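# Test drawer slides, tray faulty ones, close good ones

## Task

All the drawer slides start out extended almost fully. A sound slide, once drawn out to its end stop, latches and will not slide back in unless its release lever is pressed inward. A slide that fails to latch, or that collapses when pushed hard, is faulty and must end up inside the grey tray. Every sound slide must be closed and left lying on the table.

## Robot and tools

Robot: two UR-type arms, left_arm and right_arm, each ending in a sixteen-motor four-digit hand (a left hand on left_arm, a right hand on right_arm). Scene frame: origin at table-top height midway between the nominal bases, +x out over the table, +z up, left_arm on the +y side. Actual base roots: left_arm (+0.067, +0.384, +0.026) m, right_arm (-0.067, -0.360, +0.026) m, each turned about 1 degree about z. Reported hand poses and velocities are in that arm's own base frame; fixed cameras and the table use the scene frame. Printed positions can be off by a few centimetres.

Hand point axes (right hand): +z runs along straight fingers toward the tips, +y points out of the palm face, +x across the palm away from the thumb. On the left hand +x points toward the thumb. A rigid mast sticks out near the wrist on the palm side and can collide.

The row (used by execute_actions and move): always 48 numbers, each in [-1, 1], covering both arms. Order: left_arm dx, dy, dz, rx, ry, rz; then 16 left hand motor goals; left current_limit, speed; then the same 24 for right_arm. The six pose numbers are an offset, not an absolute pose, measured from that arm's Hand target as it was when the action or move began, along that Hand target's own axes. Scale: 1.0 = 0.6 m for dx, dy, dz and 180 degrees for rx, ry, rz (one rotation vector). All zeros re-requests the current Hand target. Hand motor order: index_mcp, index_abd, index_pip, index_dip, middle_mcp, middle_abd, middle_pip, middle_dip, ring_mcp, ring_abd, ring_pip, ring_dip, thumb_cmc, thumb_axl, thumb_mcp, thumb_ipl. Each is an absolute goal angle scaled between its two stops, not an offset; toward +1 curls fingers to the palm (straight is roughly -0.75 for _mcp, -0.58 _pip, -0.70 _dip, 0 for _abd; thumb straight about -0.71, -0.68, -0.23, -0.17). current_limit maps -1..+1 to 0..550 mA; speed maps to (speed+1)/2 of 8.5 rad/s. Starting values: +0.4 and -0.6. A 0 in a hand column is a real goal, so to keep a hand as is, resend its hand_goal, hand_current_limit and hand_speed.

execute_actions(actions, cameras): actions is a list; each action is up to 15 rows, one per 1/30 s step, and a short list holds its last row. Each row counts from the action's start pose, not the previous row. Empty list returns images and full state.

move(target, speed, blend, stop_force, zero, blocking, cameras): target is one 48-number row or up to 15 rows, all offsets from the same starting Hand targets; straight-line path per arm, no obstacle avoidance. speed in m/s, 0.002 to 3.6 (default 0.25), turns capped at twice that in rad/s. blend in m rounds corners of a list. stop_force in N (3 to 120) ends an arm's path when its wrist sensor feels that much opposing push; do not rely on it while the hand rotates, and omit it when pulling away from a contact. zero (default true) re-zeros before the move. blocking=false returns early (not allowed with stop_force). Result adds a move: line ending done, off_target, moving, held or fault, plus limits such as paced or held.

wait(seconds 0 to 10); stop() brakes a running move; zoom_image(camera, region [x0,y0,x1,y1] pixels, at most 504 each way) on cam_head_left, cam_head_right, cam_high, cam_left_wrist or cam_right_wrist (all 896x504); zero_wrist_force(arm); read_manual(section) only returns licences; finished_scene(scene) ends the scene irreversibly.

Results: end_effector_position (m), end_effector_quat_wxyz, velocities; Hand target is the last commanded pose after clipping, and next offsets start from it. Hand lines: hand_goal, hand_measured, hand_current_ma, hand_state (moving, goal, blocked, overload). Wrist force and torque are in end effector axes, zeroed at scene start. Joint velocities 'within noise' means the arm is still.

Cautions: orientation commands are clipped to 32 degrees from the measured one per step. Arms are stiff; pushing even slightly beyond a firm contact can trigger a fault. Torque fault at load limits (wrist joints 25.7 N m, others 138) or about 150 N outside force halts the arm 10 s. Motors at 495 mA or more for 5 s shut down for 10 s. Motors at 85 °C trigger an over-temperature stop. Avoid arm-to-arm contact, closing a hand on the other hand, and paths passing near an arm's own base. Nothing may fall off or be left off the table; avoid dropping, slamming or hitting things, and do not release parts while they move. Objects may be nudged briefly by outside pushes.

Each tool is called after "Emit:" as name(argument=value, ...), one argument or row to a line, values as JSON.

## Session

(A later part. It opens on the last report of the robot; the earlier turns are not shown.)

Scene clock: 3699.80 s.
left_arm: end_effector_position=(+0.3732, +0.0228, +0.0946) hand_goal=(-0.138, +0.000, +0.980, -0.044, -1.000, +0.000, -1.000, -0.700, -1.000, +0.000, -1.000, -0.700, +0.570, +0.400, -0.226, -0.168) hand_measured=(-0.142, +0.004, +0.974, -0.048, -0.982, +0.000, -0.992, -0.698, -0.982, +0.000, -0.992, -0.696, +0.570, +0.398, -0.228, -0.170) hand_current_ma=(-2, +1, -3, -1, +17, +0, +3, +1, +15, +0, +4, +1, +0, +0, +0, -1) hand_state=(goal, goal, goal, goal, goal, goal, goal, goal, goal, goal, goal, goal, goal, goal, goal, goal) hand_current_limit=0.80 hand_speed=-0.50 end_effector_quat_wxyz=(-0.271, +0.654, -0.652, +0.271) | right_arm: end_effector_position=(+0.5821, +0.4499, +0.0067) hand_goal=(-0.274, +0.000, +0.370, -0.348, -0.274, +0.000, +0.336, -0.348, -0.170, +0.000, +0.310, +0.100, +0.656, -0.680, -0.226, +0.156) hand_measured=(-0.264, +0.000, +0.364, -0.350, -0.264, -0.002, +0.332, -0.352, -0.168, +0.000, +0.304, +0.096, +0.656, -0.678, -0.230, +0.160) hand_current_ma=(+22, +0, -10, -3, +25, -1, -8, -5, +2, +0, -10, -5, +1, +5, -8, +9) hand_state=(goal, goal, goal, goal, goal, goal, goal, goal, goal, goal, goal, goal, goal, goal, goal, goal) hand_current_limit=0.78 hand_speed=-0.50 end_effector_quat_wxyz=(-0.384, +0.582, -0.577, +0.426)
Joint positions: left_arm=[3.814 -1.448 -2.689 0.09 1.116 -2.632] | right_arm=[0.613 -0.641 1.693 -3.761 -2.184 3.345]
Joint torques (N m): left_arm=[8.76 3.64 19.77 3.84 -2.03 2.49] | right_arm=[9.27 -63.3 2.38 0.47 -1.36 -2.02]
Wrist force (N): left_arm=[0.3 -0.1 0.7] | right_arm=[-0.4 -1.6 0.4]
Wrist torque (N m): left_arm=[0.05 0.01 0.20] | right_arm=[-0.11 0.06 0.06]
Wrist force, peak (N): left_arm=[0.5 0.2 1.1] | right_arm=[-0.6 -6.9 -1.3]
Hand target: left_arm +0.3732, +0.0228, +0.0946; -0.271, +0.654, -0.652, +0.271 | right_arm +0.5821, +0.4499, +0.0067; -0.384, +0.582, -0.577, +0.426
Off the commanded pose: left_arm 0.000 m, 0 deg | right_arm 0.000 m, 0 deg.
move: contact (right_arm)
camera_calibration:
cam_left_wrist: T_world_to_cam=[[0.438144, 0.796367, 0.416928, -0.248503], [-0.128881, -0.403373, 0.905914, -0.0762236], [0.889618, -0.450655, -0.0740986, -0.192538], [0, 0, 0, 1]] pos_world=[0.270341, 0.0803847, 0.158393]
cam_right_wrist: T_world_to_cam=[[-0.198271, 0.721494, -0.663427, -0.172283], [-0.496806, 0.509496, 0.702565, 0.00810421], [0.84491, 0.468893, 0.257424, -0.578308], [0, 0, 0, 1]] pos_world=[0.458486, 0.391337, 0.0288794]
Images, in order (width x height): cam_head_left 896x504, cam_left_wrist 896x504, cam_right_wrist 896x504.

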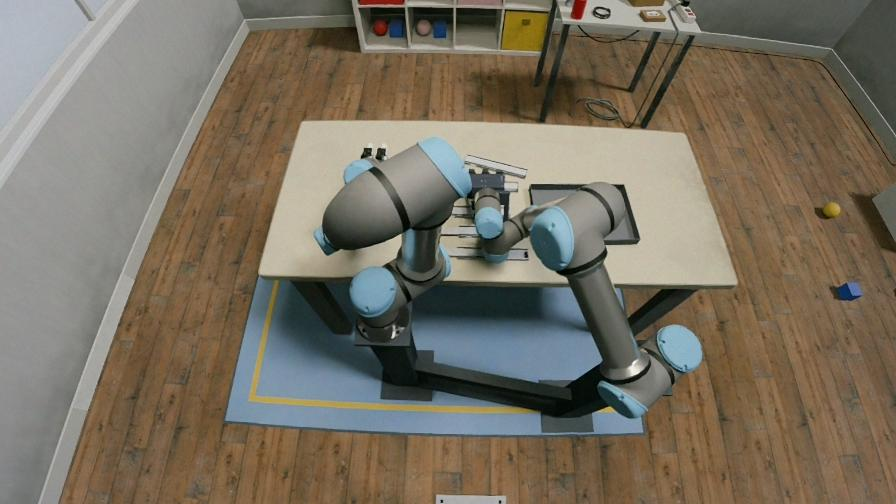

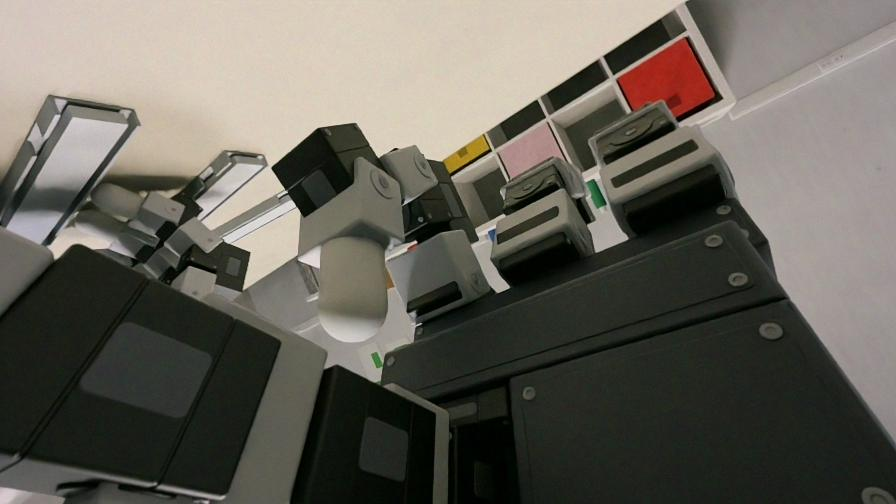

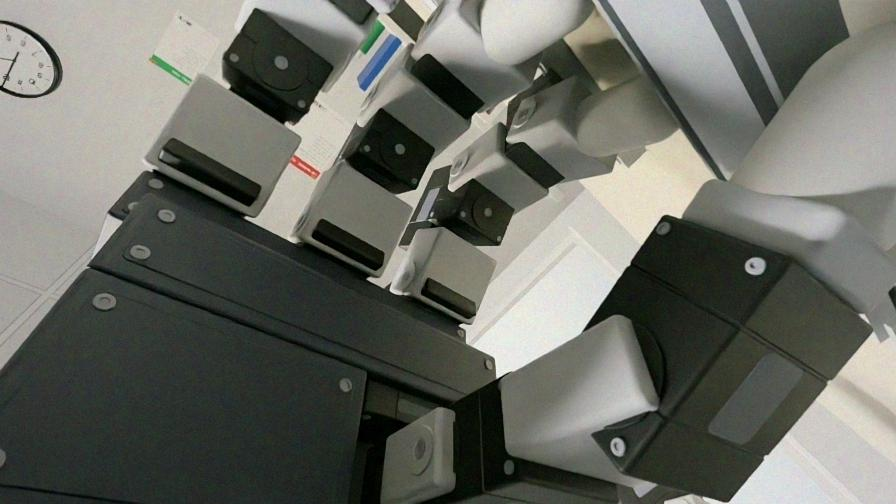

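Emit:
execute_actions(
  actions=[
    [[0,0,0,0,0,0, -0.137,0,0.98,-0.043, -1,0,-1,-0.7, -1,0,-1,-0.7, 0.571,0.401,-0.226,-0.168, 0.8,-0.5, 0.0001,-0.0012,-0.0004,0,0,0, -0.22,0,0.342,-0.3478, -0.22,0,0.307,-0.3478, -0.17,0,0.31,0.1, 0.657,-0.68,-0.226,0.157, 0.78,-0.7]],
    [[0,0,0,0,0,0, -0.137,0,0.98,-0.043, -1,0,-1,-0.7, -1,0,-1,-0.7, 0.571,0.401,-0.226,-0.168, 0.8,-0.5, 0,0,0,0,0,0, -0.1644,0,0.3124,-0.3478, -0.1644,0,0.2774,-0.3478, -0.17,0,0.31,0.1, 0.657,-0.68,-0.226,0.157, 0.78,-0.7]],
    [[0,0,0,0,0,0, -0.137,0,0.98,-0.043, -1,0,-1,-0.7, -1,0,-1,-0.7, 0.571,0.401,-0.226,-0.168, 0.8,-0.5, 0,0,0,0,0,0, -0.12,0,0.32,-0.34, -0.12,0,0.285,-0.34, -0.17,0,0.31,0.1, 0.657,-0.68,-0.2,0.167, 0.78,-0.7]],
  ],
  cameras=["cam_left_wrist","cam_right_wrist"],
)

Emit:
zoom_image(
  camera="cam_left_wrist",
  region=[0, 80, 300, 310],
)

Emit:
zoom_image(
  camera="cam_right_wrist",
  region=[500, 0, 896, 260],
)

Scene clock: 3711.23 s.
left_arm: end_effector_position=(+0.3732, +0.0228, +0.0946) hand_goal=(-0.138, +0.000, +0.980, -0.044, -1.000, +0.000, -1.000, -0.700, -1.000, +0.000, -1.000, -0.700, +0.570, +0.400, -0.226, -0.168) hand_measured=(-0.142, +0.004, +0.974, -0.048, -0.982, +0.000, -0.992, -0.698, -0.982, +0.000, -0.992, -0.696, +0.570, +0.398, -0.228, -0.170) hand_current_ma=(-2, +1, -3, -1, +17, +0, +3, +1, +15, +0, +4, +1, +0, +0, +0, -1) hand_state=(goal, goal, goal, goal, goal, goal, goal, goal, goal, goal, goal, goal, goal, goal, goal, goal) hand_current_limit=0.80 hand_speed=-0.50 end_effector_quat_wxyz=(-0.271, +0.654, -0.652, +0.271) | right_arm: end_effector_position=(+0.5821, +0.4499, +0.0075) hand_goal=(-0.120, +0.000, +0.320, -0.340, -0.120, +0.000, +0.284, -0.340, -0.170, +0.000, +0.310, +0.100, +0.656, -0.680, -0.200, +0.166) hand_measured=(-0.174, +0.000, +0.304, -0.350, -0.162, -0.002, +0.274, -0.350, -0.168, +0.000, +0.304, +0.096, +0.656, -0.678, -0.224, +0.156) hand_current_ma=(-185, +0, -38, -21, -136, -1, -21, -22, +2, +0, -10, -5, +1, +5, -93, -32) hand_state=(blocked, goal, goal, goal, blocked, goal, goal, goal, goal, goal, goal, goal, goal, goal, blocked, goal) hand_current_limit=0.78 hand_speed=-0.70 end_effector_quat_wxyz=(-0.384, +0.582, -0.577, +0.426)
Joint positions: left_arm=[3.814 -1.448 -2.689 0.09 1.116 -2.632] | right_arm=[0.612 -0.642 1.694 -3.76 -2.184 3.345]
Joint torques (N m): left_arm=[6.86 4.4 19.77 3.72 -2.17 2.5] | right_arm=[-11.6 -38.43 -25.14 -3.62 0.76 -1.88]
Wrist force (N): left_arm=[0.5 0.1 0.8] | right_arm=[-0.4 -1.5 1.9]
Wrist torque (N m): left_arm=[0.07 -0.01 0.21] | right_arm=[-0.01 0.06 0.06]
Wrist force, peak (N): left_arm=[0.8 0.4 0.6] | right_arm=[-0.4 -1.5 2.0]
Hand target: left_arm +0.3732, +0.0228, +0.0946; -0.271, +0.654, -0.652, +0.271 | right_arm +0.5821, +0.4499, +0.0075; -0.384, +0.582, -0.577, +0.426
Off the commanded pose: left_arm 0.000 m, 0 deg | right_arm 0.000 m, 0 deg.
camera_calibration:
cam_left_wrist: T_world_to_cam=[[0.438144, 0.796367, 0.416928, -0.248503], [-0.128881, -0.403373, 0.905914, -0.0762236], [0.889618, -0.450655, -0.0740986, -0.192538], [0, 0, 0, 1]] pos_world=[0.270341, 0.0803847, 0.158393]
cam_right_wrist: T_world_to_cam=[[-0.198245, 0.721467, -0.663464, -0.171747], [-0.496816, 0.509534, 0.70253, 0.00765427], [0.84491, 0.468893, 0.257424, -0.578442], [0, 0, 0, 1]] pos_world=[0.458486, 0.391237, 0.0295794]
Images, in order (width x height): cam_left_wrist 896x504, cam_right_wrist 896x504.

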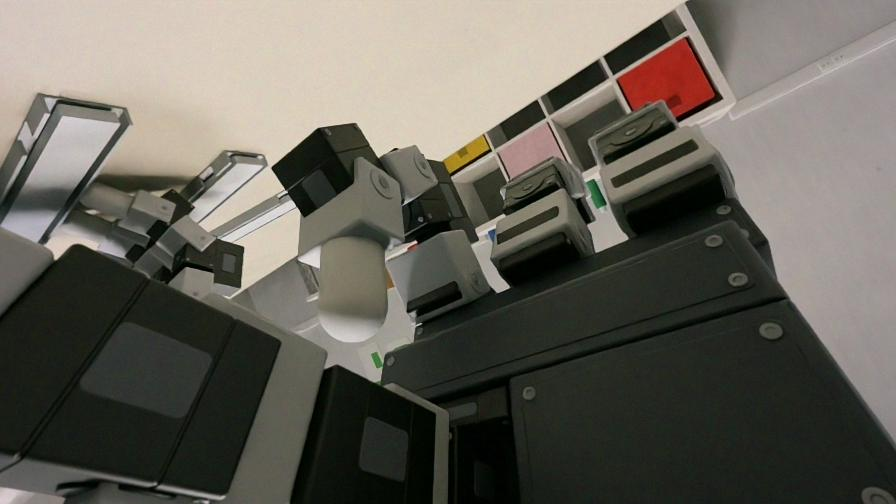

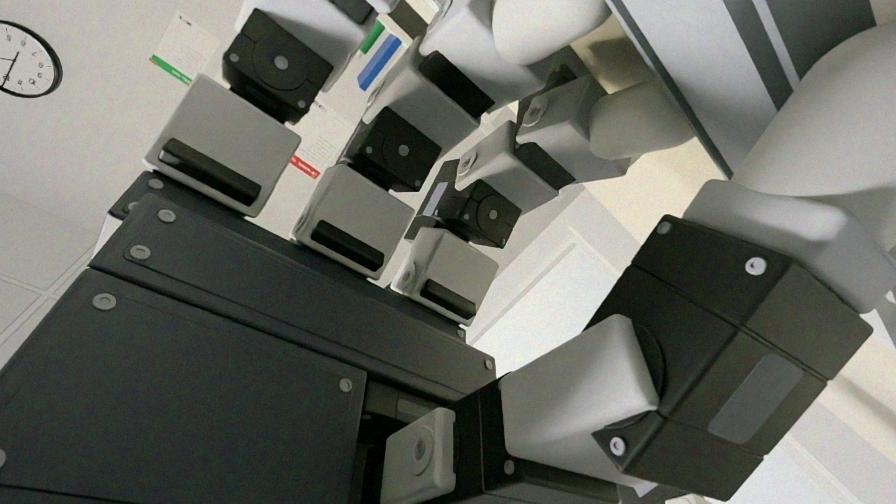

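Scaled by 1.680 from the camera's 896x504 image, which has a finer 1280x720 frame.

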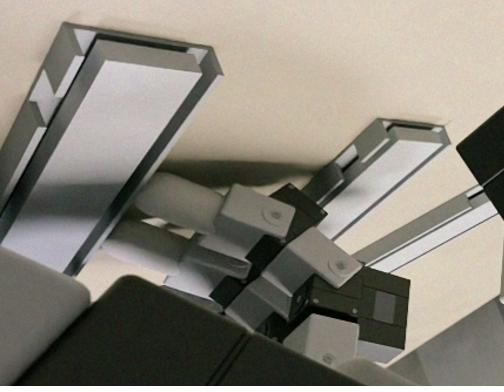

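Scaled by 1.273 from the camera's 896x504 image, which has a finer 1280x720 frame.

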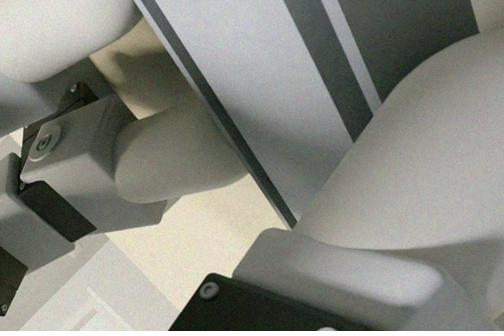

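Emit:
execute_actions(
  actions=[
    [[0,0,0,0,0,0, -0.137,0,0.98,-0.043, -1,0,-1,-0.7, -1,0,-1,-0.7, 0.571,0.401,-0.226,-0.168, 0.8,-0.5, 0,0,0,0,0,0, -0.11,0,0.335,-0.335, -0.11,0,0.305,-0.335, -0.17,0,0.31,0.1, 0.657,-0.68,-0.17,0.18, 0.78,-0.7]],
    [[0,0,0,0,0,0, -0.137,0,0.98,-0.043, -1,0,-1,-0.7, -1,0,-1,-0.7, 0.571,0.401,-0.226,-0.168, 0.8,-0.5, 0,0,0,0,0,0, -0.09,0,0.365,-0.32, -0.085,0,0.335,-0.32, -0.17,0,0.31,0.1, 0.657,-0.68,-0.124,0.21, 0.78,-0.7]],
  ],
  cameras=["cam_left_wrist","cam_right_wrist"],
)

Emit:
zoom_image(
  camera="cam_right_wrist",
  region=[500, 0, 896, 260],
)

Scene clock: 3718.87 s.
left_arm: end_effector_position=(+0.3732, +0.0228, +0.0946) hand_goal=(-0.138, +0.000, +0.980, -0.044, -1.000, +0.000, -1.000, -0.700, -1.000, +0.000, -1.000, -0.700, +0.570, +0.400, -0.226, -0.168) hand_measured=(-0.142, +0.004, +0.974, -0.048, -0.982, +0.000, -0.992, -0.698, -0.982, +0.000, -0.992, -0.696, +0.570, +0.398, -0.228, -0.170) hand_current_ma=(-2, +1, -3, -1, +17, +0, +3, +1, +15, +0, +4, +1, +0, +0, +0, -1) hand_state=(goal, goal, goal, goal, goal, goal, goal, goal, goal, goal, goal, goal, goal, goal, goal, goal) hand_current_limit=0.80 hand_speed=-0.50 end_effector_quat_wxyz=(-0.271, +0.654, -0.652, +0.271) | right_arm: end_effector_position=(+0.5821, +0.4499, +0.0075) hand_goal=(-0.090, +0.000, +0.364, -0.320, -0.086, +0.000, +0.334, -0.320, -0.170, +0.000, +0.310, +0.100, +0.656, -0.680, -0.124, +0.210) hand_measured=(-0.170, +0.000, +0.306, -0.346, -0.160, -0.002, +0.278, -0.346, -0.168, +0.000, +0.304, +0.096, +0.656, -0.678, -0.224, +0.160) hand_current_ma=(-311, +0, -194, -74, -279, -1, -180, -74, +2, +0, -10, -5, +1, +5, -490, -231) hand_state=(blocked, goal, blocked, blocked, blocked, goal, blocked, blocked, goal, goal, goal, goal, goal, goal, blocked, blocked) hand_current_limit=0.78 hand_speed=-0.70 end_effector_quat_wxyz=(-0.384, +0.582, -0.577, +0.426)
Joint positions: left_arm=[3.814 -1.448 -2.689 0.09 1.116 -2.632] | right_arm=[0.612 -0.642 1.694 -3.76 -2.184 3.345]
Joint torques (N m): left_arm=[7.77 3.68 18.59 3.79 -2.48 2.39] | right_arm=[-11.56 -47.04 -25.68 -0.21 0.95 -2.09]
Wrist force (N): left_arm=[0.3 0.0 0.9] | right_arm=[-0.3 1.5 1.8]
Wrist torque (N m): left_arm=[0.04 0.02 0.20] | right_arm=[0.12 0.06 0.06]
Wrist force, peak (N): left_arm=[0.3 0.0 1.2] | right_arm=[-0.5 1.9 2.2]
Hand target: left_arm +0.3732, +0.0228, +0.0946; -0.271, +0.654, -0.652, +0.271 | right_arm +0.5821, +0.4499, +0.0075; -0.384, +0.582, -0.577, +0.426
Off the commanded pose: left_arm 0.000 m, 0 deg | right_arm 0.000 m, 0 deg.
camera_calibration:
cam_left_wrist: T_world_to_cam=[[0.438144, 0.796367, 0.416928, -0.248503], [-0.128881, -0.403373, 0.905914, -0.0762236], [0.889618, -0.450655, -0.0740986, -0.192538], [0, 0, 0, 1]] pos_world=[0.270341, 0.0803847, 0.158393]
cam_right_wrist: T_world_to_cam=[[-0.198271, 0.721494, -0.663427, -0.17168], [-0.496806, 0.509496, 0.702565, 0.00759311], [0.84491, 0.468893, 0.257424, -0.578467], [0, 0, 0, 1]] pos_world=[0.458486, 0.391237, 0.0296794]
Images, in order (width x height): cam_left_wrist 896x504, cam_right_wrist 896x504.

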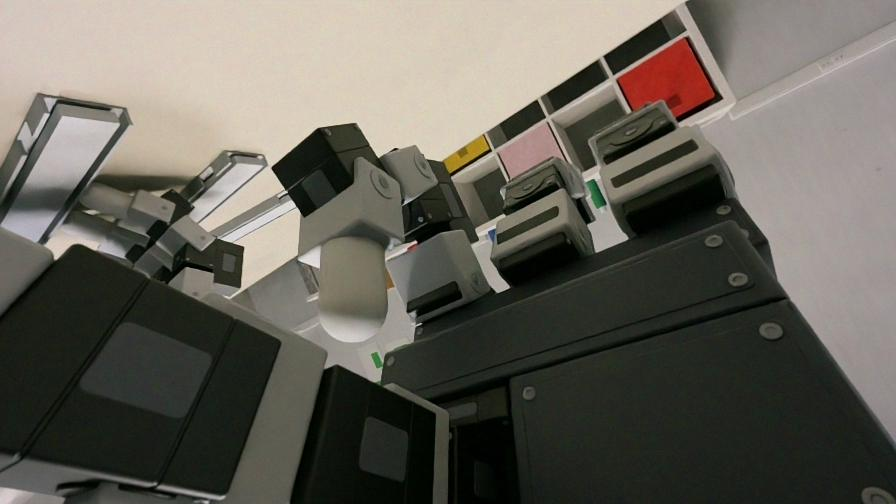

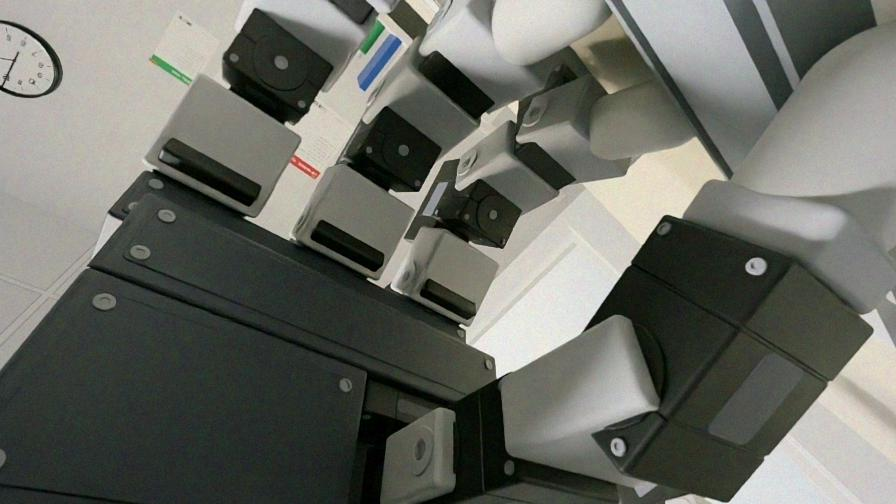

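Scaled by 1.273 from the camera's 896x504 image, which has a finer 1280x720 frame.

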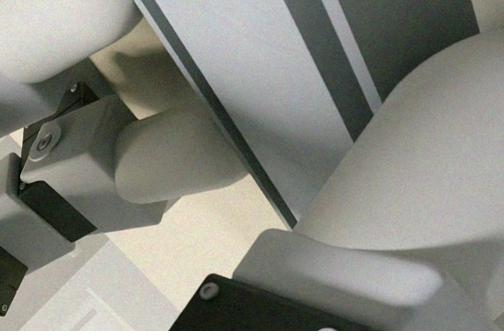

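Emit:
move(
  target=[0,0,0,0,0,0, -0.137,0,0.98,-0.043, -1,0,-1,-0.7, -1,0,-1,-0.7, 0.571,0.401,-0.226,-0.168, 0.8,-0.5, 0.0007,-0.0125,-0.0046,0,0,0, -0.09,0,0.365,-0.32, -0.085,0,0.335,-0.32, -0.17,0,0.31,0.1, 0.657,-0.68,-0.124,0.21, 0.78,-0.7],
  speed=0.02,
  cameras=["cam_left_wrist","cam_right_wrist"],
)

Emit:
zoom_image(
  camera="cam_left_wrist",
  region=[0, 80, 300, 310],
)

Emit:
zoom_image(
  camera="cam_right_wrist",
  region=[500, 0, 896, 260],
)

Scene clock: 3725.47 s.
left_arm: end_effector_position=(+0.3732, +0.0228, +0.0946) hand_goal=(-0.138, +0.000, +0.980, -0.044, -1.000, +0.000, -1.000, -0.700, -1.000, +0.000, -1.000, -0.700, +0.570, +0.400, -0.226, -0.168) hand_measured=(-0.142, +0.004, +0.974, -0.048, -0.982, +0.000, -0.992, -0.698, -0.982, +0.000, -0.992, -0.696, +0.570, +0.398, -0.228, -0.170) hand_current_ma=(-2, +1, -3, -1, +17, +0, +3, +1, +15, +0, +4, +1, +0, +0, +0, -1) hand_state=(goal, goal, goal, goal, goal, goal, goal, goal, goal, goal, goal, goal, goal, goal, goal, goal) hand_current_limit=0.80 hand_speed=-0.50 end_effector_quat_wxyz=(-0.271, +0.654, -0.652, +0.271) | right_arm: end_effector_position=(+0.5821, +0.4499, +0.0156) hand_goal=(-0.090, +0.000, +0.364, -0.320, -0.086, +0.000, +0.334, -0.320, -0.170, +0.000, +0.310, +0.100, +0.656, -0.680, -0.124, +0.210) hand_measured=(-0.090, +0.000, +0.358, -0.324, -0.086, -0.002, +0.328, -0.324, -0.168, +0.000, +0.304, +0.096, +0.654, -0.678, -0.142, +0.200) hand_current_ma=(+0, +0, -12, -5, +0, -1, -11, -5, +2, +0, -10, -5, -2, +3, -61, -29) hand_state=(goal, goal, goal, goal, goal, goal, goal, goal, goal, goal, goal, goal, goal, goal, goal, goal) hand_current_limit=0.78 hand_speed=-0.70 end_effector_quat_wxyz=(-0.384, +0.582, -0.577, +0.426)
Joint positions: left_arm=[3.814 -1.448 -2.689 0.09 1.116 -2.632] | right_arm=[0.612 -0.659 1.698 -3.748 -2.184 3.345]
Joint torques (N m): left_arm=[5.9 4.8 18.63 3.8 -2.31 2.34] | right_arm=[-3.85 -35.08 -4.82 -4.25 -0.18 -1.34]
Wrist force (N): left_arm=[0.2 -0.3 0.7] | right_arm=[-0.3 -0.3 -0.1]
Wrist torque (N m): left_arm=[0.01 0.02 0.20] | right_arm=[0.00 0.06 0.04]
Wrist force, peak (N): left_arm=[0.6 0.2 1.0] | right_arm=[-0.3 3.9 2.1]
Hand target: left_arm +0.3732, +0.0228, +0.0946; -0.271, +0.654, -0.652, +0.271 | right_arm +0.5821, +0.4499, +0.0155; -0.384, +0.582, -0.577, +0.426
Off the commanded pose: left_arm 0.000 m, 0 deg | right_arm 0.000 m, 0 deg.
move: done
camera_calibration:
cam_left_wrist: T_world_to_cam=[[0.438144, 0.796367, 0.416928, -0.248503], [-0.128881, -0.403373, 0.905914, -0.0762236], [0.889618, -0.450655, -0.0740986, -0.192538], [0, 0, 0, 1]] pos_world=[0.270341, 0.0803847, 0.158393]
cam_right_wrist: T_world_to_cam=[[-0.198245, 0.721467, -0.663464, -0.166307], [-0.496816, 0.509534, 0.70253, 0.00189352], [0.84491, 0.468893, 0.257424, -0.580553], [0, 0, 0, 1]] pos_world=[0.458486, 0.391237, 0.0377794]
Images, in order (width x height): cam_left_wrist 896x504, cam_right_wrist 896x504.

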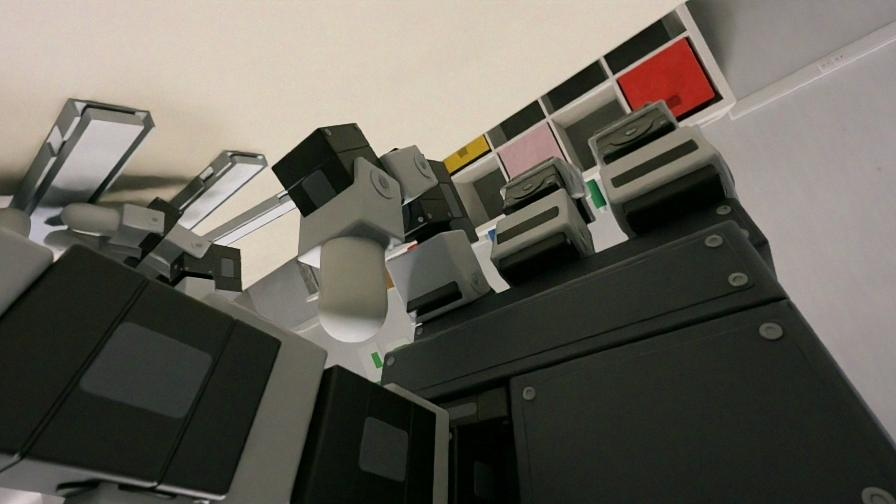

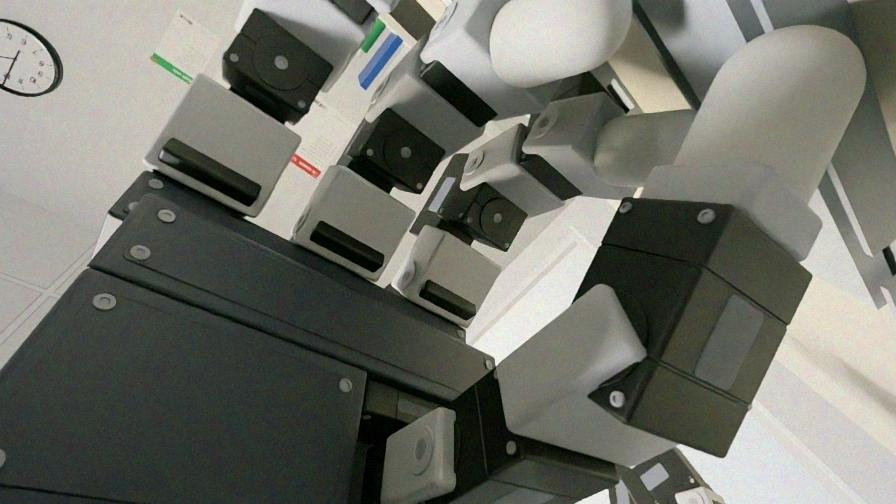

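Scaled by 1.680 from the camera's 896x504 image, which has a finer 1280x720 frame.

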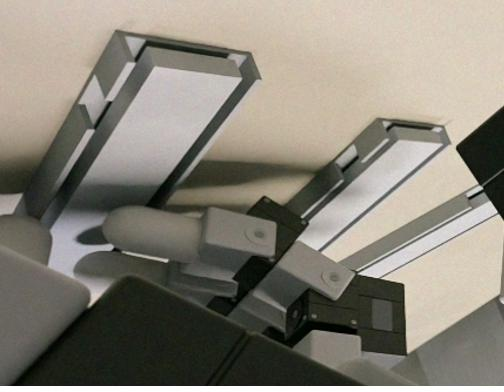

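Scaled by 1.273 from the camera's 896x504 image, which has a finer 1280x720 frame.

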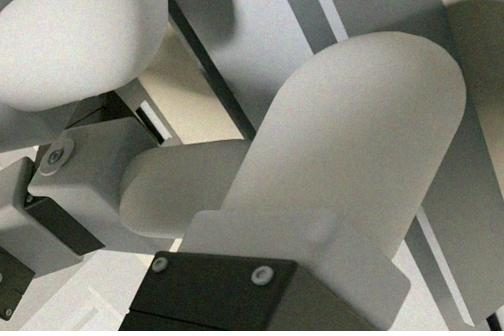

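Emit:
move(
  target=[
    [0,0,0,0,0,0, -0.137,0,0.98,-0.043, -1,0,-1,-0.7, -1,0,-1,-0.7, 0.571,0.401,-0.226,-0.168, 0.8,-0.5, 0.0023,-0.0407,-0.0148,0,0,0, -0.09,0,0.365,-0.32, -0.085,0,0.335,-0.32, -0.17,0,0.31,0.1, 0.657,-0.68,-0.124,0.21, 0.78,-0.5],
    [0,-0.05,-0.05,0,0,0, -0.137,0,0.98,-0.043, -1,0,-1,-0.7, -1,0,-1,-0.7, 0.571,0.401,-0.226,-0.168, 0.8,-0.5, 0.1185,-0.0588,-0.0254,0,0,0, -0.274,0,0.3708,-0.3478, -0.274,0,0.3358,-0.3478, -0.17,0,0.31,0.1, 0.657,-0.68,-0.226,0.157, 0.78,-0.5],
  ],
  speed=0.1,
  cameras=["cam_head_left","cam_head_right","cam_left_wrist"],
)

Emit:
zoom_image(
  camera="cam_head_left",
  region=[430, 180, 550, 240],
)

Emit:
zoom_image(
  camera="cam_head_right",
  region=[430, 180, 550, 240],
)

Scene clock: 3769.83 s.
left_arm: end_effector_position=(+0.3732, +0.0228, +0.1370) hand_goal=(-0.138, +0.000, +0.980, -0.044, -1.000, +0.000, -1.000, -0.700, -1.000, +0.000, -1.000, -0.700, +0.570, +0.400, -0.226, -0.168) hand_measured=(-0.142, +0.004, +0.974, -0.048, -0.982, +0.000, -0.992, -0.698, -0.982, +0.000, -0.992, -0.696, +0.570, +0.398, -0.228, -0.170) hand_current_ma=(-2, +1, -3, -1, +17, +0, +3, +1, +15, +0, +4, +1, +0, +0, +0, -1) hand_state=(goal, goal, goal, goal, goal, goal, goal, goal, goal, goal, goal, goal, goal, goal, goal, goal) hand_current_limit=0.80 hand_speed=-0.50 end_effector_quat_wxyz=(-0.271, +0.654, -0.652, +0.271) | right_arm: end_effector_position=(+0.5780, +0.3810, +0.0576) hand_goal=(-0.274, +0.000, +0.370, -0.348, -0.274, +0.000, +0.336, -0.348, -0.170, +0.000, +0.310, +0.100, +0.656, -0.680, -0.226, +0.156) hand_measured=(-0.264, +0.000, +0.364, -0.346, -0.264, -0.002, +0.332, -0.346, -0.168, +0.000, +0.304, +0.096, +0.654, -0.678, -0.222, +0.158) hand_current_ma=(+23, +0, -10, +3, +26, -1, -9, +3, +2, +0, -10, -5, -1, +3, +9, +4) hand_state=(goal, goal, goal, goal, goal, goal, goal, goal, goal, goal, goal, goal, goal, goal, goal, goal) hand_current_limit=0.78 hand_speed=-0.50 end_effector_quat_wxyz=(-0.384, +0.582, -0.577, +0.426)
Joint positions: left_arm=[3.814 -1.282 -2.626 -0.138 1.116 -2.631] | right_arm=[0.51 -0.806 1.873 -3.802 -2.09 3.296]
Joint torques (N m): left_arm=[10 12.74 8.55 1.17 -2.15 1.05] | right_arm=[10.56 -31.67 -19.75 -1.51 1.22 2.39]
Wrist force (N): left_arm=[0.3 0.2 1.0] | right_arm=[-0.7 0.0 1.0]
Wrist torque (N m): left_arm=[0.06 0.03 0.13] | right_arm=[0.03 0.11 0.00]
Wrist force, peak (N): left_arm=[0.3 0.6 1.2] | right_arm=[-1.2 1.1 1.2]
Hand target: left_arm +0.3732, +0.0228, +0.1370; -0.271, +0.654, -0.652, +0.271 | right_arm +0.5780, +0.3810, +0.0576; -0.384, +0.582, -0.577, +0.426
Off the commanded pose: left_arm 0.000 m, 0 deg | right_arm 0.000 m, 0 deg.
move: done
camera_calibration:
cam_left_wrist: T_world_to_cam=[[0.438144, 0.796367, 0.416928, -0.266137], [-0.128881, -0.403373, 0.905914, -0.114647], [0.889618, -0.450655, -0.0740986, -0.189307], [0, 0, 0, 1]] pos_world=[0.270241, 0.0803847, 0.200793]
Images, in order (width x height): cam_head_left 896x504, cam_head_right 896x504, cam_left_wrist 896x504.

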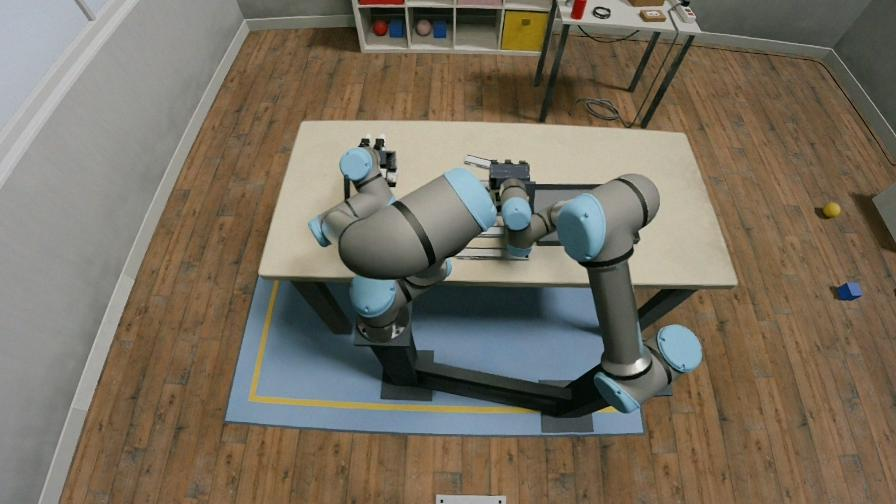

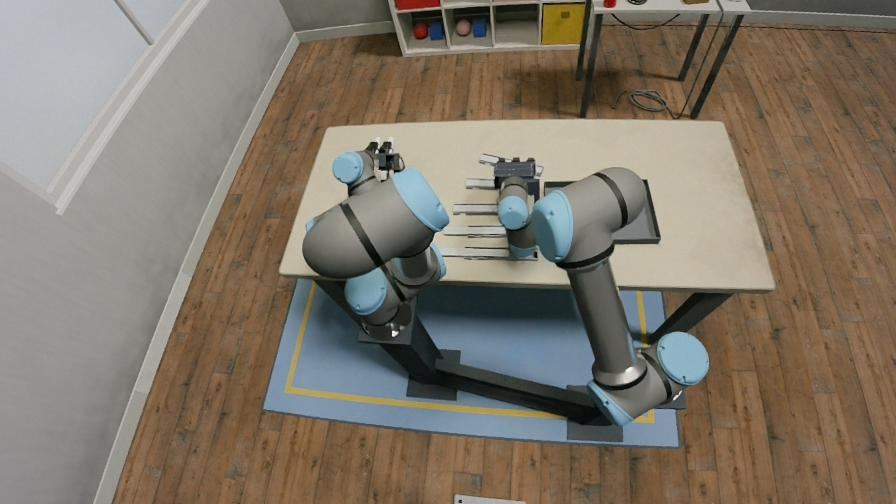

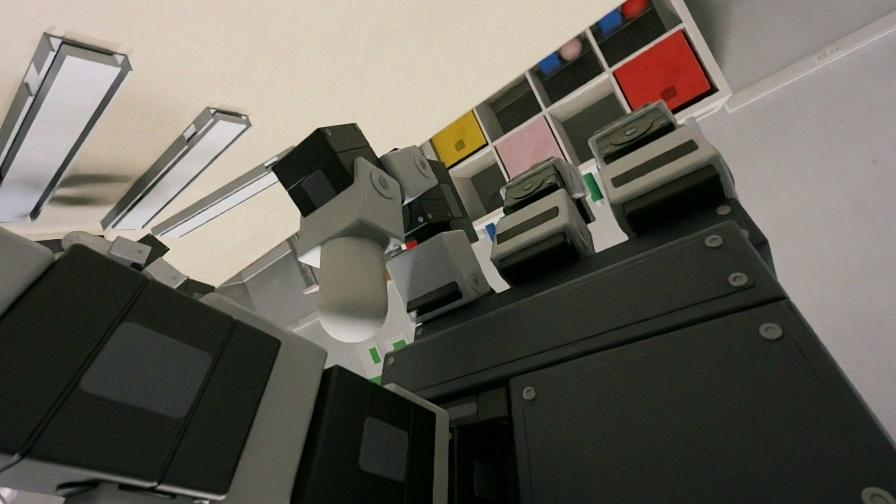

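Scaled by 4.200 from the camera's 896x504 image, which has a finer 1280x720 frame.

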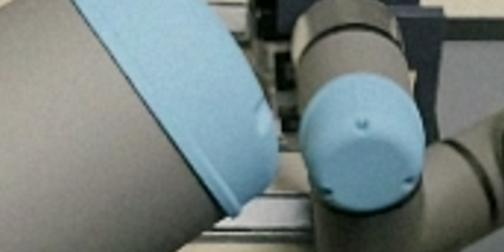

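Scaled by 4.200 from the camera's 896x504 image, which has a finer 1280x720 frame.

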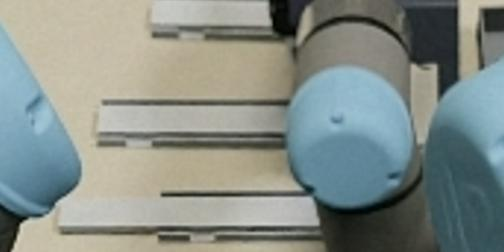

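Emit:
execute_actions(
  actions=[],
  cameras=["all"],
)

Emit:
zoom_image(
  camera="cam_left_wrist",
  region=[0, 80, 300, 310],
)

Emit:
zoom_image(
  camera="cam_head_left",
  region=[330, 160, 570, 300],
)

Scene clock: 3804.53 s.
left_arm: end_effector_position=(+0.3732, +0.0228, +0.1370) hand_goal=(-0.138, +0.000, +0.980, -0.044, -1.000, +0.000, -1.000, -0.700, -1.000, +0.000, -1.000, -0.700, +0.570, +0.400, -0.226, -0.168) hand_measured=(-0.142, +0.004, +0.974, -0.048, -0.982, +0.000, -0.992, -0.698, -0.982, +0.000, -0.992, -0.696, +0.570, +0.398, -0.228, -0.170) hand_current_ma=(-2, +1, -3, -1, +17, +0, +3, +1, +15, +0, +4, +1, +0, +0, +0, -1) hand_state=(goal, goal, goal, goal, goal, goal, goal, goal, goal, goal, goal, goal, goal, goal, goal, goal) hand_current_limit=0.80 hand_speed=-0.50 end_effector_quat_wxyz=(-0.271, +0.654, -0.652, +0.271) | right_arm: end_effector_position=(+0.5780, +0.3810, +0.0576) hand_goal=(-0.274, +0.000, +0.370, -0.348, -0.274, +0.000, +0.336, -0.348, -0.170, +0.000, +0.310, +0.100, +0.656, -0.680, -0.226, +0.156) hand_measured=(-0.264, +0.000, +0.364, -0.346, -0.264, -0.002, +0.332, -0.346, -0.168, +0.000, +0.304, +0.096, +0.654, -0.678, -0.222, +0.158) hand_current_ma=(+23, +0, -10, +3, +26, -1, -9, +3, +2, +0, -10, -5, -1, +3, +9, +4) hand_state=(goal, goal, goal, goal, goal, goal, goal, goal, goal, goal, goal, goal, goal, goal, goal, goal) hand_current_limit=0.78 hand_speed=-0.50 end_effector_quat_wxyz=(-0.384, +0.582, -0.577, +0.426)
Joint positions: left_arm=[3.814 -1.282 -2.626 -0.138 1.116 -2.632] | right_arm=[0.51 -0.806 1.873 -3.803 -2.09 3.296]
Joint velocities: within noise
Joint torques (N m): left_arm=[8.81 14.01 9.26 0.9 -2.34 -1.59] | right_arm=[13.16 -33.44 -10.13 -3.99 1.03 1.96]
Wrist force (N): left_arm=[0.4 0.0 0.8] | right_arm=[-0.5 0.3 1.0]
Wrist torque (N m): left_arm=[0.05 0.01 0.15] | right_arm=[0.07 0.09 0.02]
Wrist force, peak (N): left_arm=[0.5 0.1 1.0] | right_arm=[-0.8 0.2 1.3]
Hand target: left_arm +0.3732, +0.0228, +0.1370; -0.271, +0.654, -0.652, +0.271 | right_arm +0.5780, +0.3810, +0.0576; -0.384, +0.582, -0.577, +0.426
Off the commanded pose: left_arm 0.000 m, 0 deg | right_arm 0.000 m, 0 deg.
camera_calibration:
cam_left_wrist: T_world_to_cam=[[0.438144, 0.796367, 0.416928, -0.266137], [-0.128881, -0.403373, 0.905914, -0.114647], [0.889618, -0.450655, -0.0740986, -0.189307], [0, 0, 0, 1]] pos_world=[0.270241, 0.0803847, 0.200793]
cam_right_wrist: T_world_to_cam=[[-0.198271, 0.721494, -0.663427, -0.0896831], [-0.496806, 0.509496, 0.702565, 0.00548129], [0.84491, 0.468893, 0.257424, -0.555615], [0, 0, 0, 1]] pos_world=[0.454386, 0.322437, 0.0796794]

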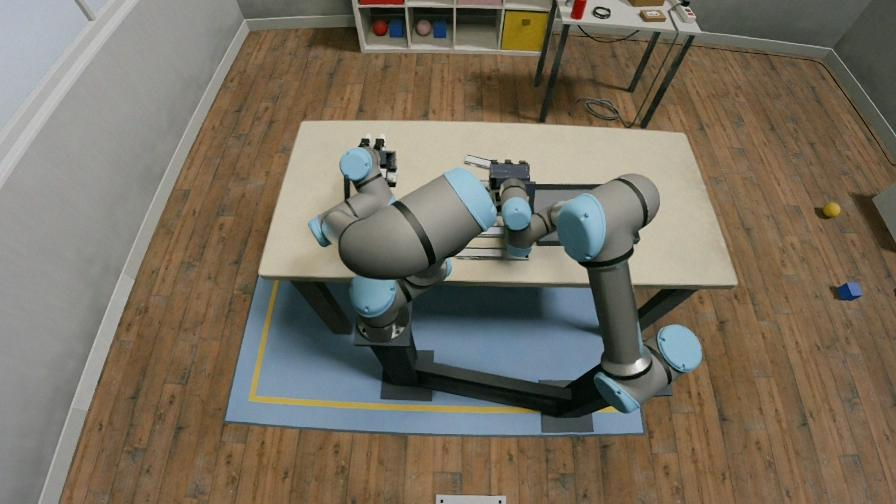

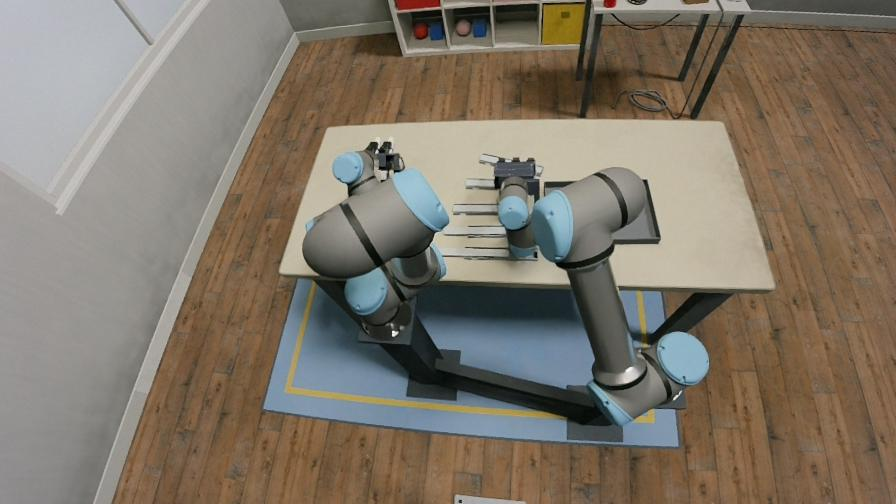

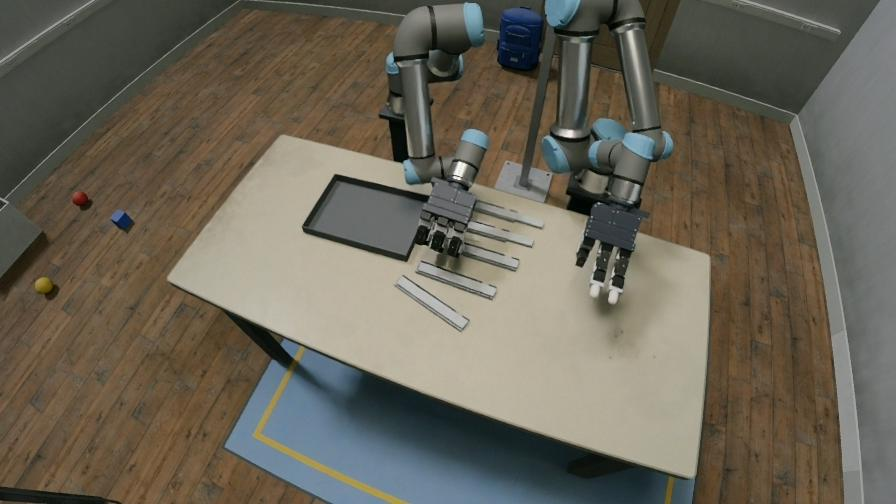

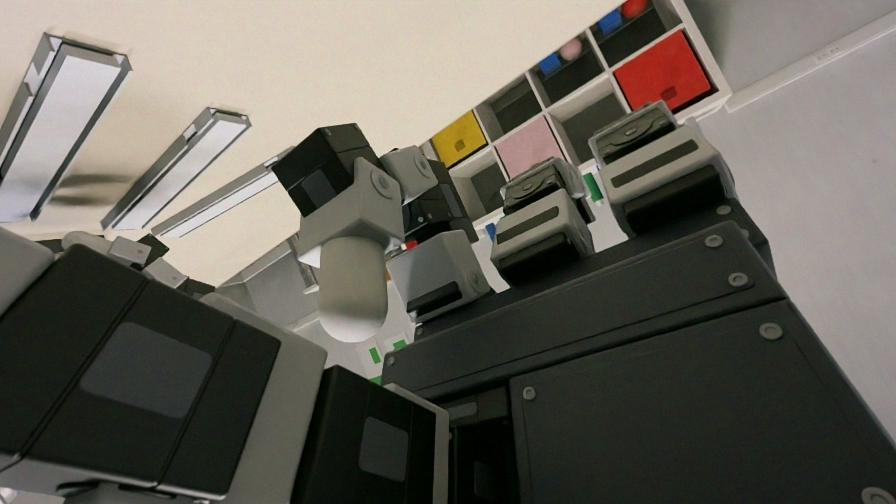

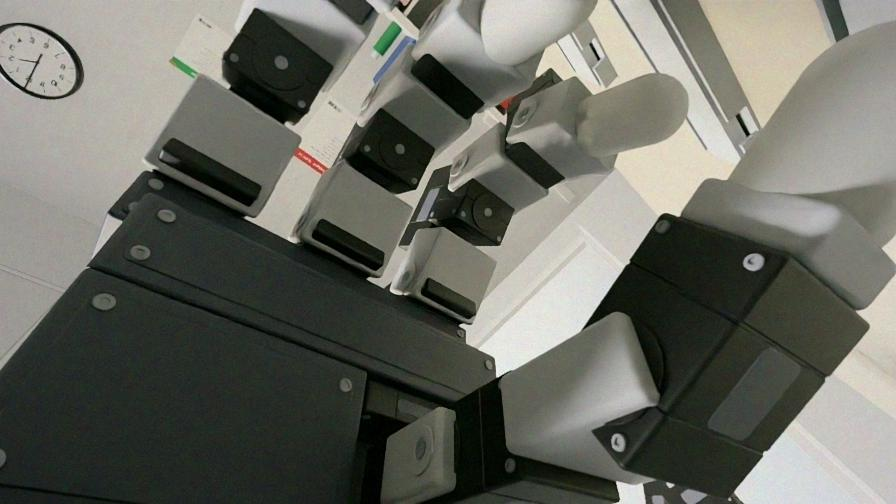

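Scaled by 1.680 from the camera's 896x504 image, which has a finer 1280x720 frame.

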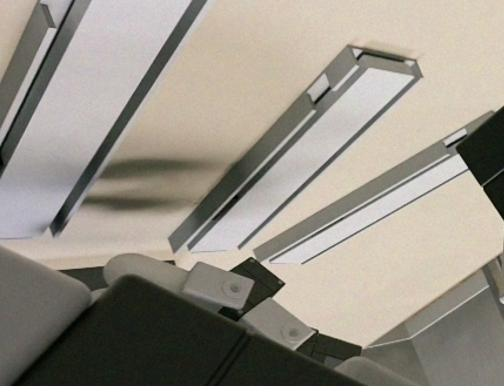

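Scaled by 2.100 from the camera's 896x504 image, which has a finer 1280x720 frame.

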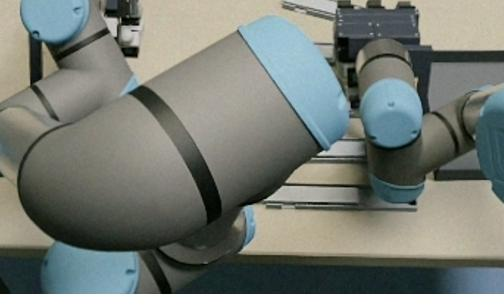

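Emit:
zoom_image(
  camera="cam_head_right",
  region=[430, 140, 580, 290],
)

Emit:
zoom_image(
  camera="cam_high",
  region=[380, 180, 560, 340],
)

Scaled by 3.360 from the camera's 896x504 image, which has a finer 1280x720 frame.

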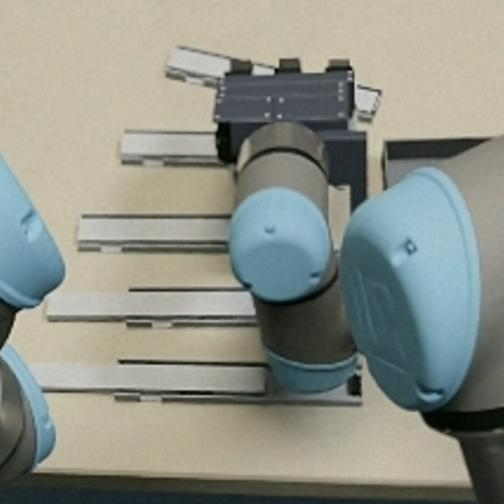

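Scaled by 2.800 from the camera's 896x504 image, which has a finer 1280x720 frame.

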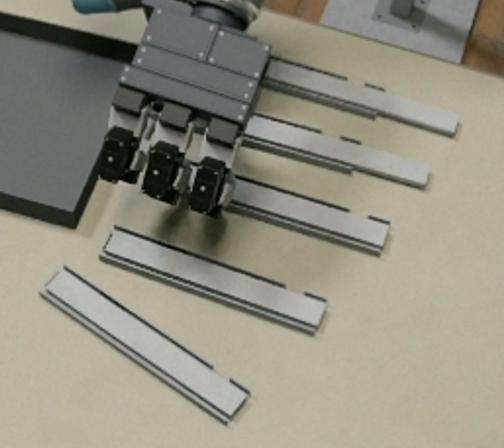

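Emit:
zoom_image(
  camera="cam_head_right",
  region=[440, 170, 510, 270],
)

Emit:
zoom_image(
  camera="cam_high",
  region=[440, 220, 540, 300],
)

Scaled by 5.040 from the camera's 896x504 image, which has a finer 1280x720 frame.

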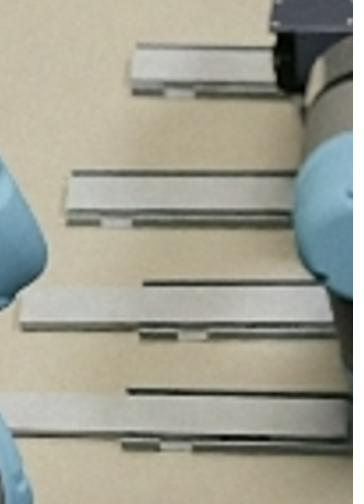

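Scaled by 5.040 from the camera's 896x504 image, which has a finer 1280x720 frame.

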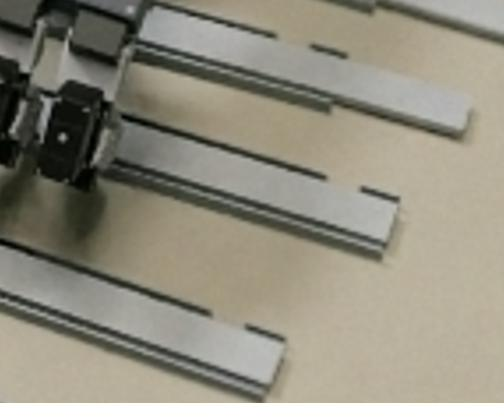

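Emit:
move(
  target=[
    [0.4017,-0.0213,0.1321,0.1389,0,0,-0.274,0,0.3708,-0.3478,-0.274,0,0.3358,-0.3478,-0.17,0,0.31,0.1,0.657,-0.68,-0.226,0.157,0.78,-0.5,0,0,0,0,0,0,-0.274,0,0.3708,-0.3478,-0.274,0,0.3358,-0.3478,-0.17,0,0.31,0.1,0.657,-0.68,-0.226,0.157,0.78,-0.5],
  ],
  speed=0.2,
  cameras=["cam_high","cam_left_wrist","cam_right_wrist"],
)

Scene clock: 3878.47 s.
left_arm: end_effector_position=(+0.4389, -0.2180, +0.0900) hand_goal=(-0.274, +0.000, +0.370, -0.348, -0.274, +0.000, +0.336, -0.348, -0.170, +0.000, +0.310, +0.100, +0.656, -0.680, -0.226, +0.156) hand_measured=(-0.270, +0.004, +0.370, -0.346, -0.272, +0.000, +0.332, -0.350, -0.170, +0.000, +0.304, +0.096, +0.654, -0.678, -0.226, +0.154) hand_current_ma=(+1, +1, +0, +1, +0, +0, -2, -1, +0, +0, -2, -1, +0, +1, +0, -1) hand_state=(goal, goal, goal, goal, goal, goal, goal, goal, goal, goal, goal, goal, goal, goal, goal, goal) hand_current_limit=0.78 hand_speed=-0.50 end_effector_quat_wxyz=(-0.407, +0.580, -0.578, +0.405) | right_arm: end_effector_position=(+0.5780, +0.3810, +0.0576) hand_goal=(-0.274, +0.000, +0.370, -0.348, -0.274, +0.000, +0.336, -0.348, -0.170, +0.000, +0.310, +0.100, +0.656, -0.680, -0.226, +0.156) hand_measured=(-0.264, +0.000, +0.364, -0.346, -0.264, -0.002, +0.332, -0.346, -0.168, +0.000, +0.304, +0.096, +0.654, -0.678, -0.222, +0.158) hand_current_ma=(+23, +0, -10, +3, +26, -1, -9, +3, +2, +0, -10, -5, -1, +3, +9, +4) hand_state=(goal, goal, goal, goal, goal, goal, goal, goal, goal, goal, goal, goal, goal, goal, goal, goal) hand_current_limit=0.78 hand_speed=-0.50 end_effector_quat_wxyz=(-0.384, +0.582, -0.577, +0.426)
Joint positions: left_arm=[2.912 -2.039 -2.511 1.051 1.789 -3.222] | right_arm=[0.51 -0.806 1.873 -3.803 -2.09 3.296]
Joint torques (N m): left_arm=[-4.66 21.21 14.3 4.14 1.94 -0.15] | right_arm=[13.05 -32.25 0.66 -4.11 1.21 1.15]
Wrist force (N): left_arm=[0.9 0.0 0.8] | right_arm=[-0.4 0.2 1.0]
Wrist torque (N m): left_arm=[0.15 -0.01 0.14] | right_arm=[0.05 0.08 0.02]
Wrist force, peak (N): left_arm=[2.7 0.5 0.9] | right_arm=[-0.4 0.4 1.3]
Hand target: left_arm +0.4390, -0.2180, +0.0901; -0.407, +0.580, -0.578, +0.405 | right_arm +0.5780, +0.3810, +0.0576; -0.384, +0.582, -0.577, +0.426
Off the commanded pose: left_arm 0.000 m, 0 deg | right_arm 0.000 m, 0 deg.
move: done
camera_calibration:
cam_left_wrist: T_world_to_cam=[[0.221079, 0.795566, 0.564091, -0.00172287], [-0.499369, -0.404483, 0.766175, 0.0143126], [0.837708, -0.451075, 0.307858, -0.371499], [0, 0, 0, 1]] pos_world=[0.318736, -0.160414, 0.104375]
cam_right_wrist: T_world_to_cam=[[-0.198271, 0.721494, -0.663427, -0.0896831], [-0.496806, 0.509496, 0.702565, 0.00548129], [0.84491, 0.468893, 0.257424, -0.555615], [0, 0, 0, 1]] pos_world=[0.454386, 0.322437, 0.0796794]
Images, in order (width x height): cam_high 896x504, cam_left_wrist 896x504, cam_right_wrist 896x504.

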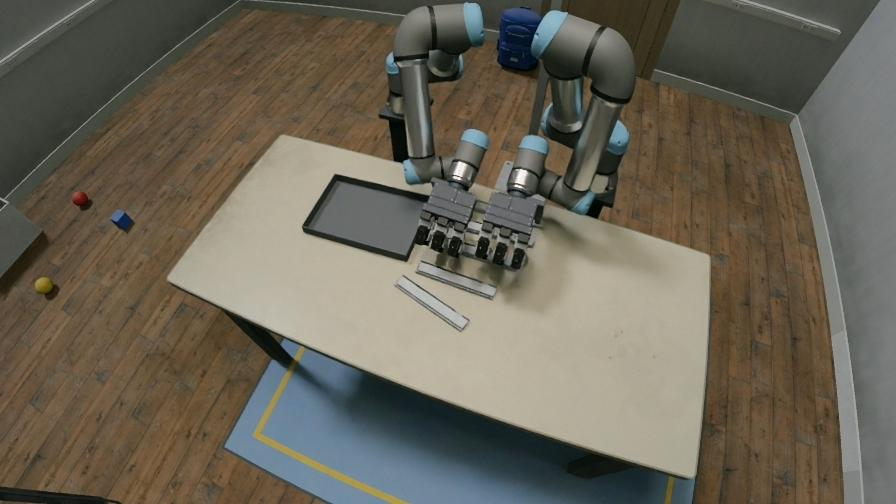

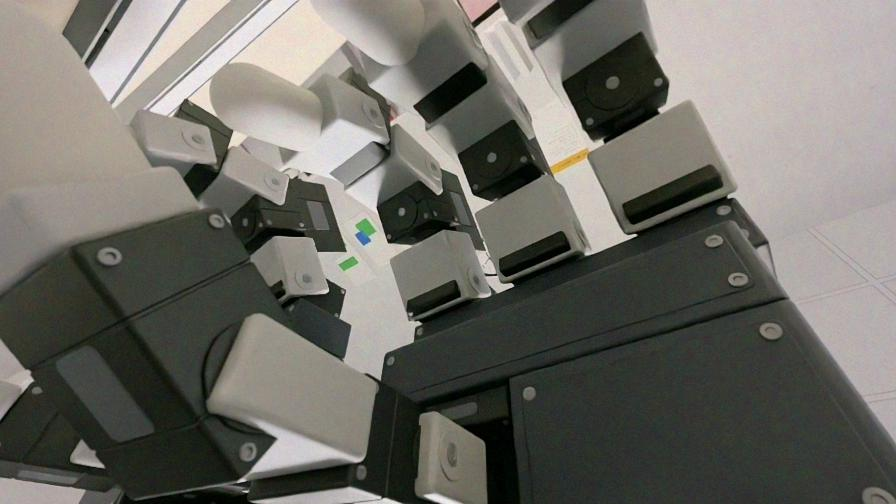

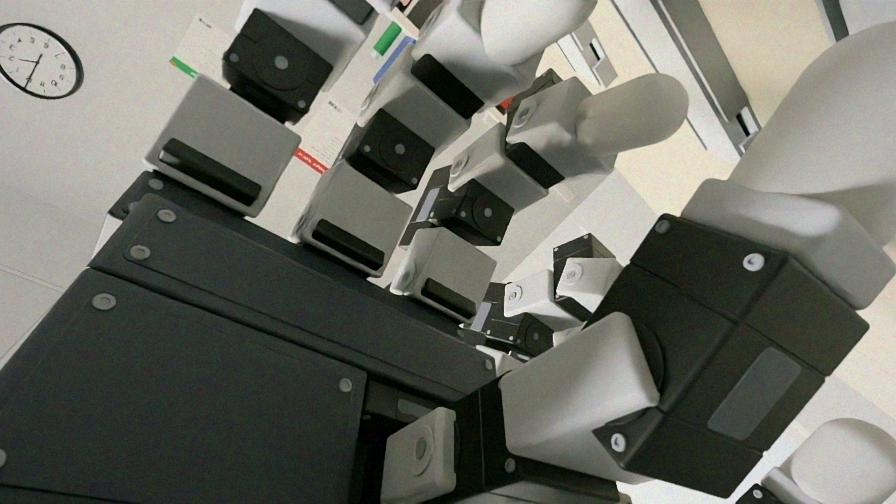

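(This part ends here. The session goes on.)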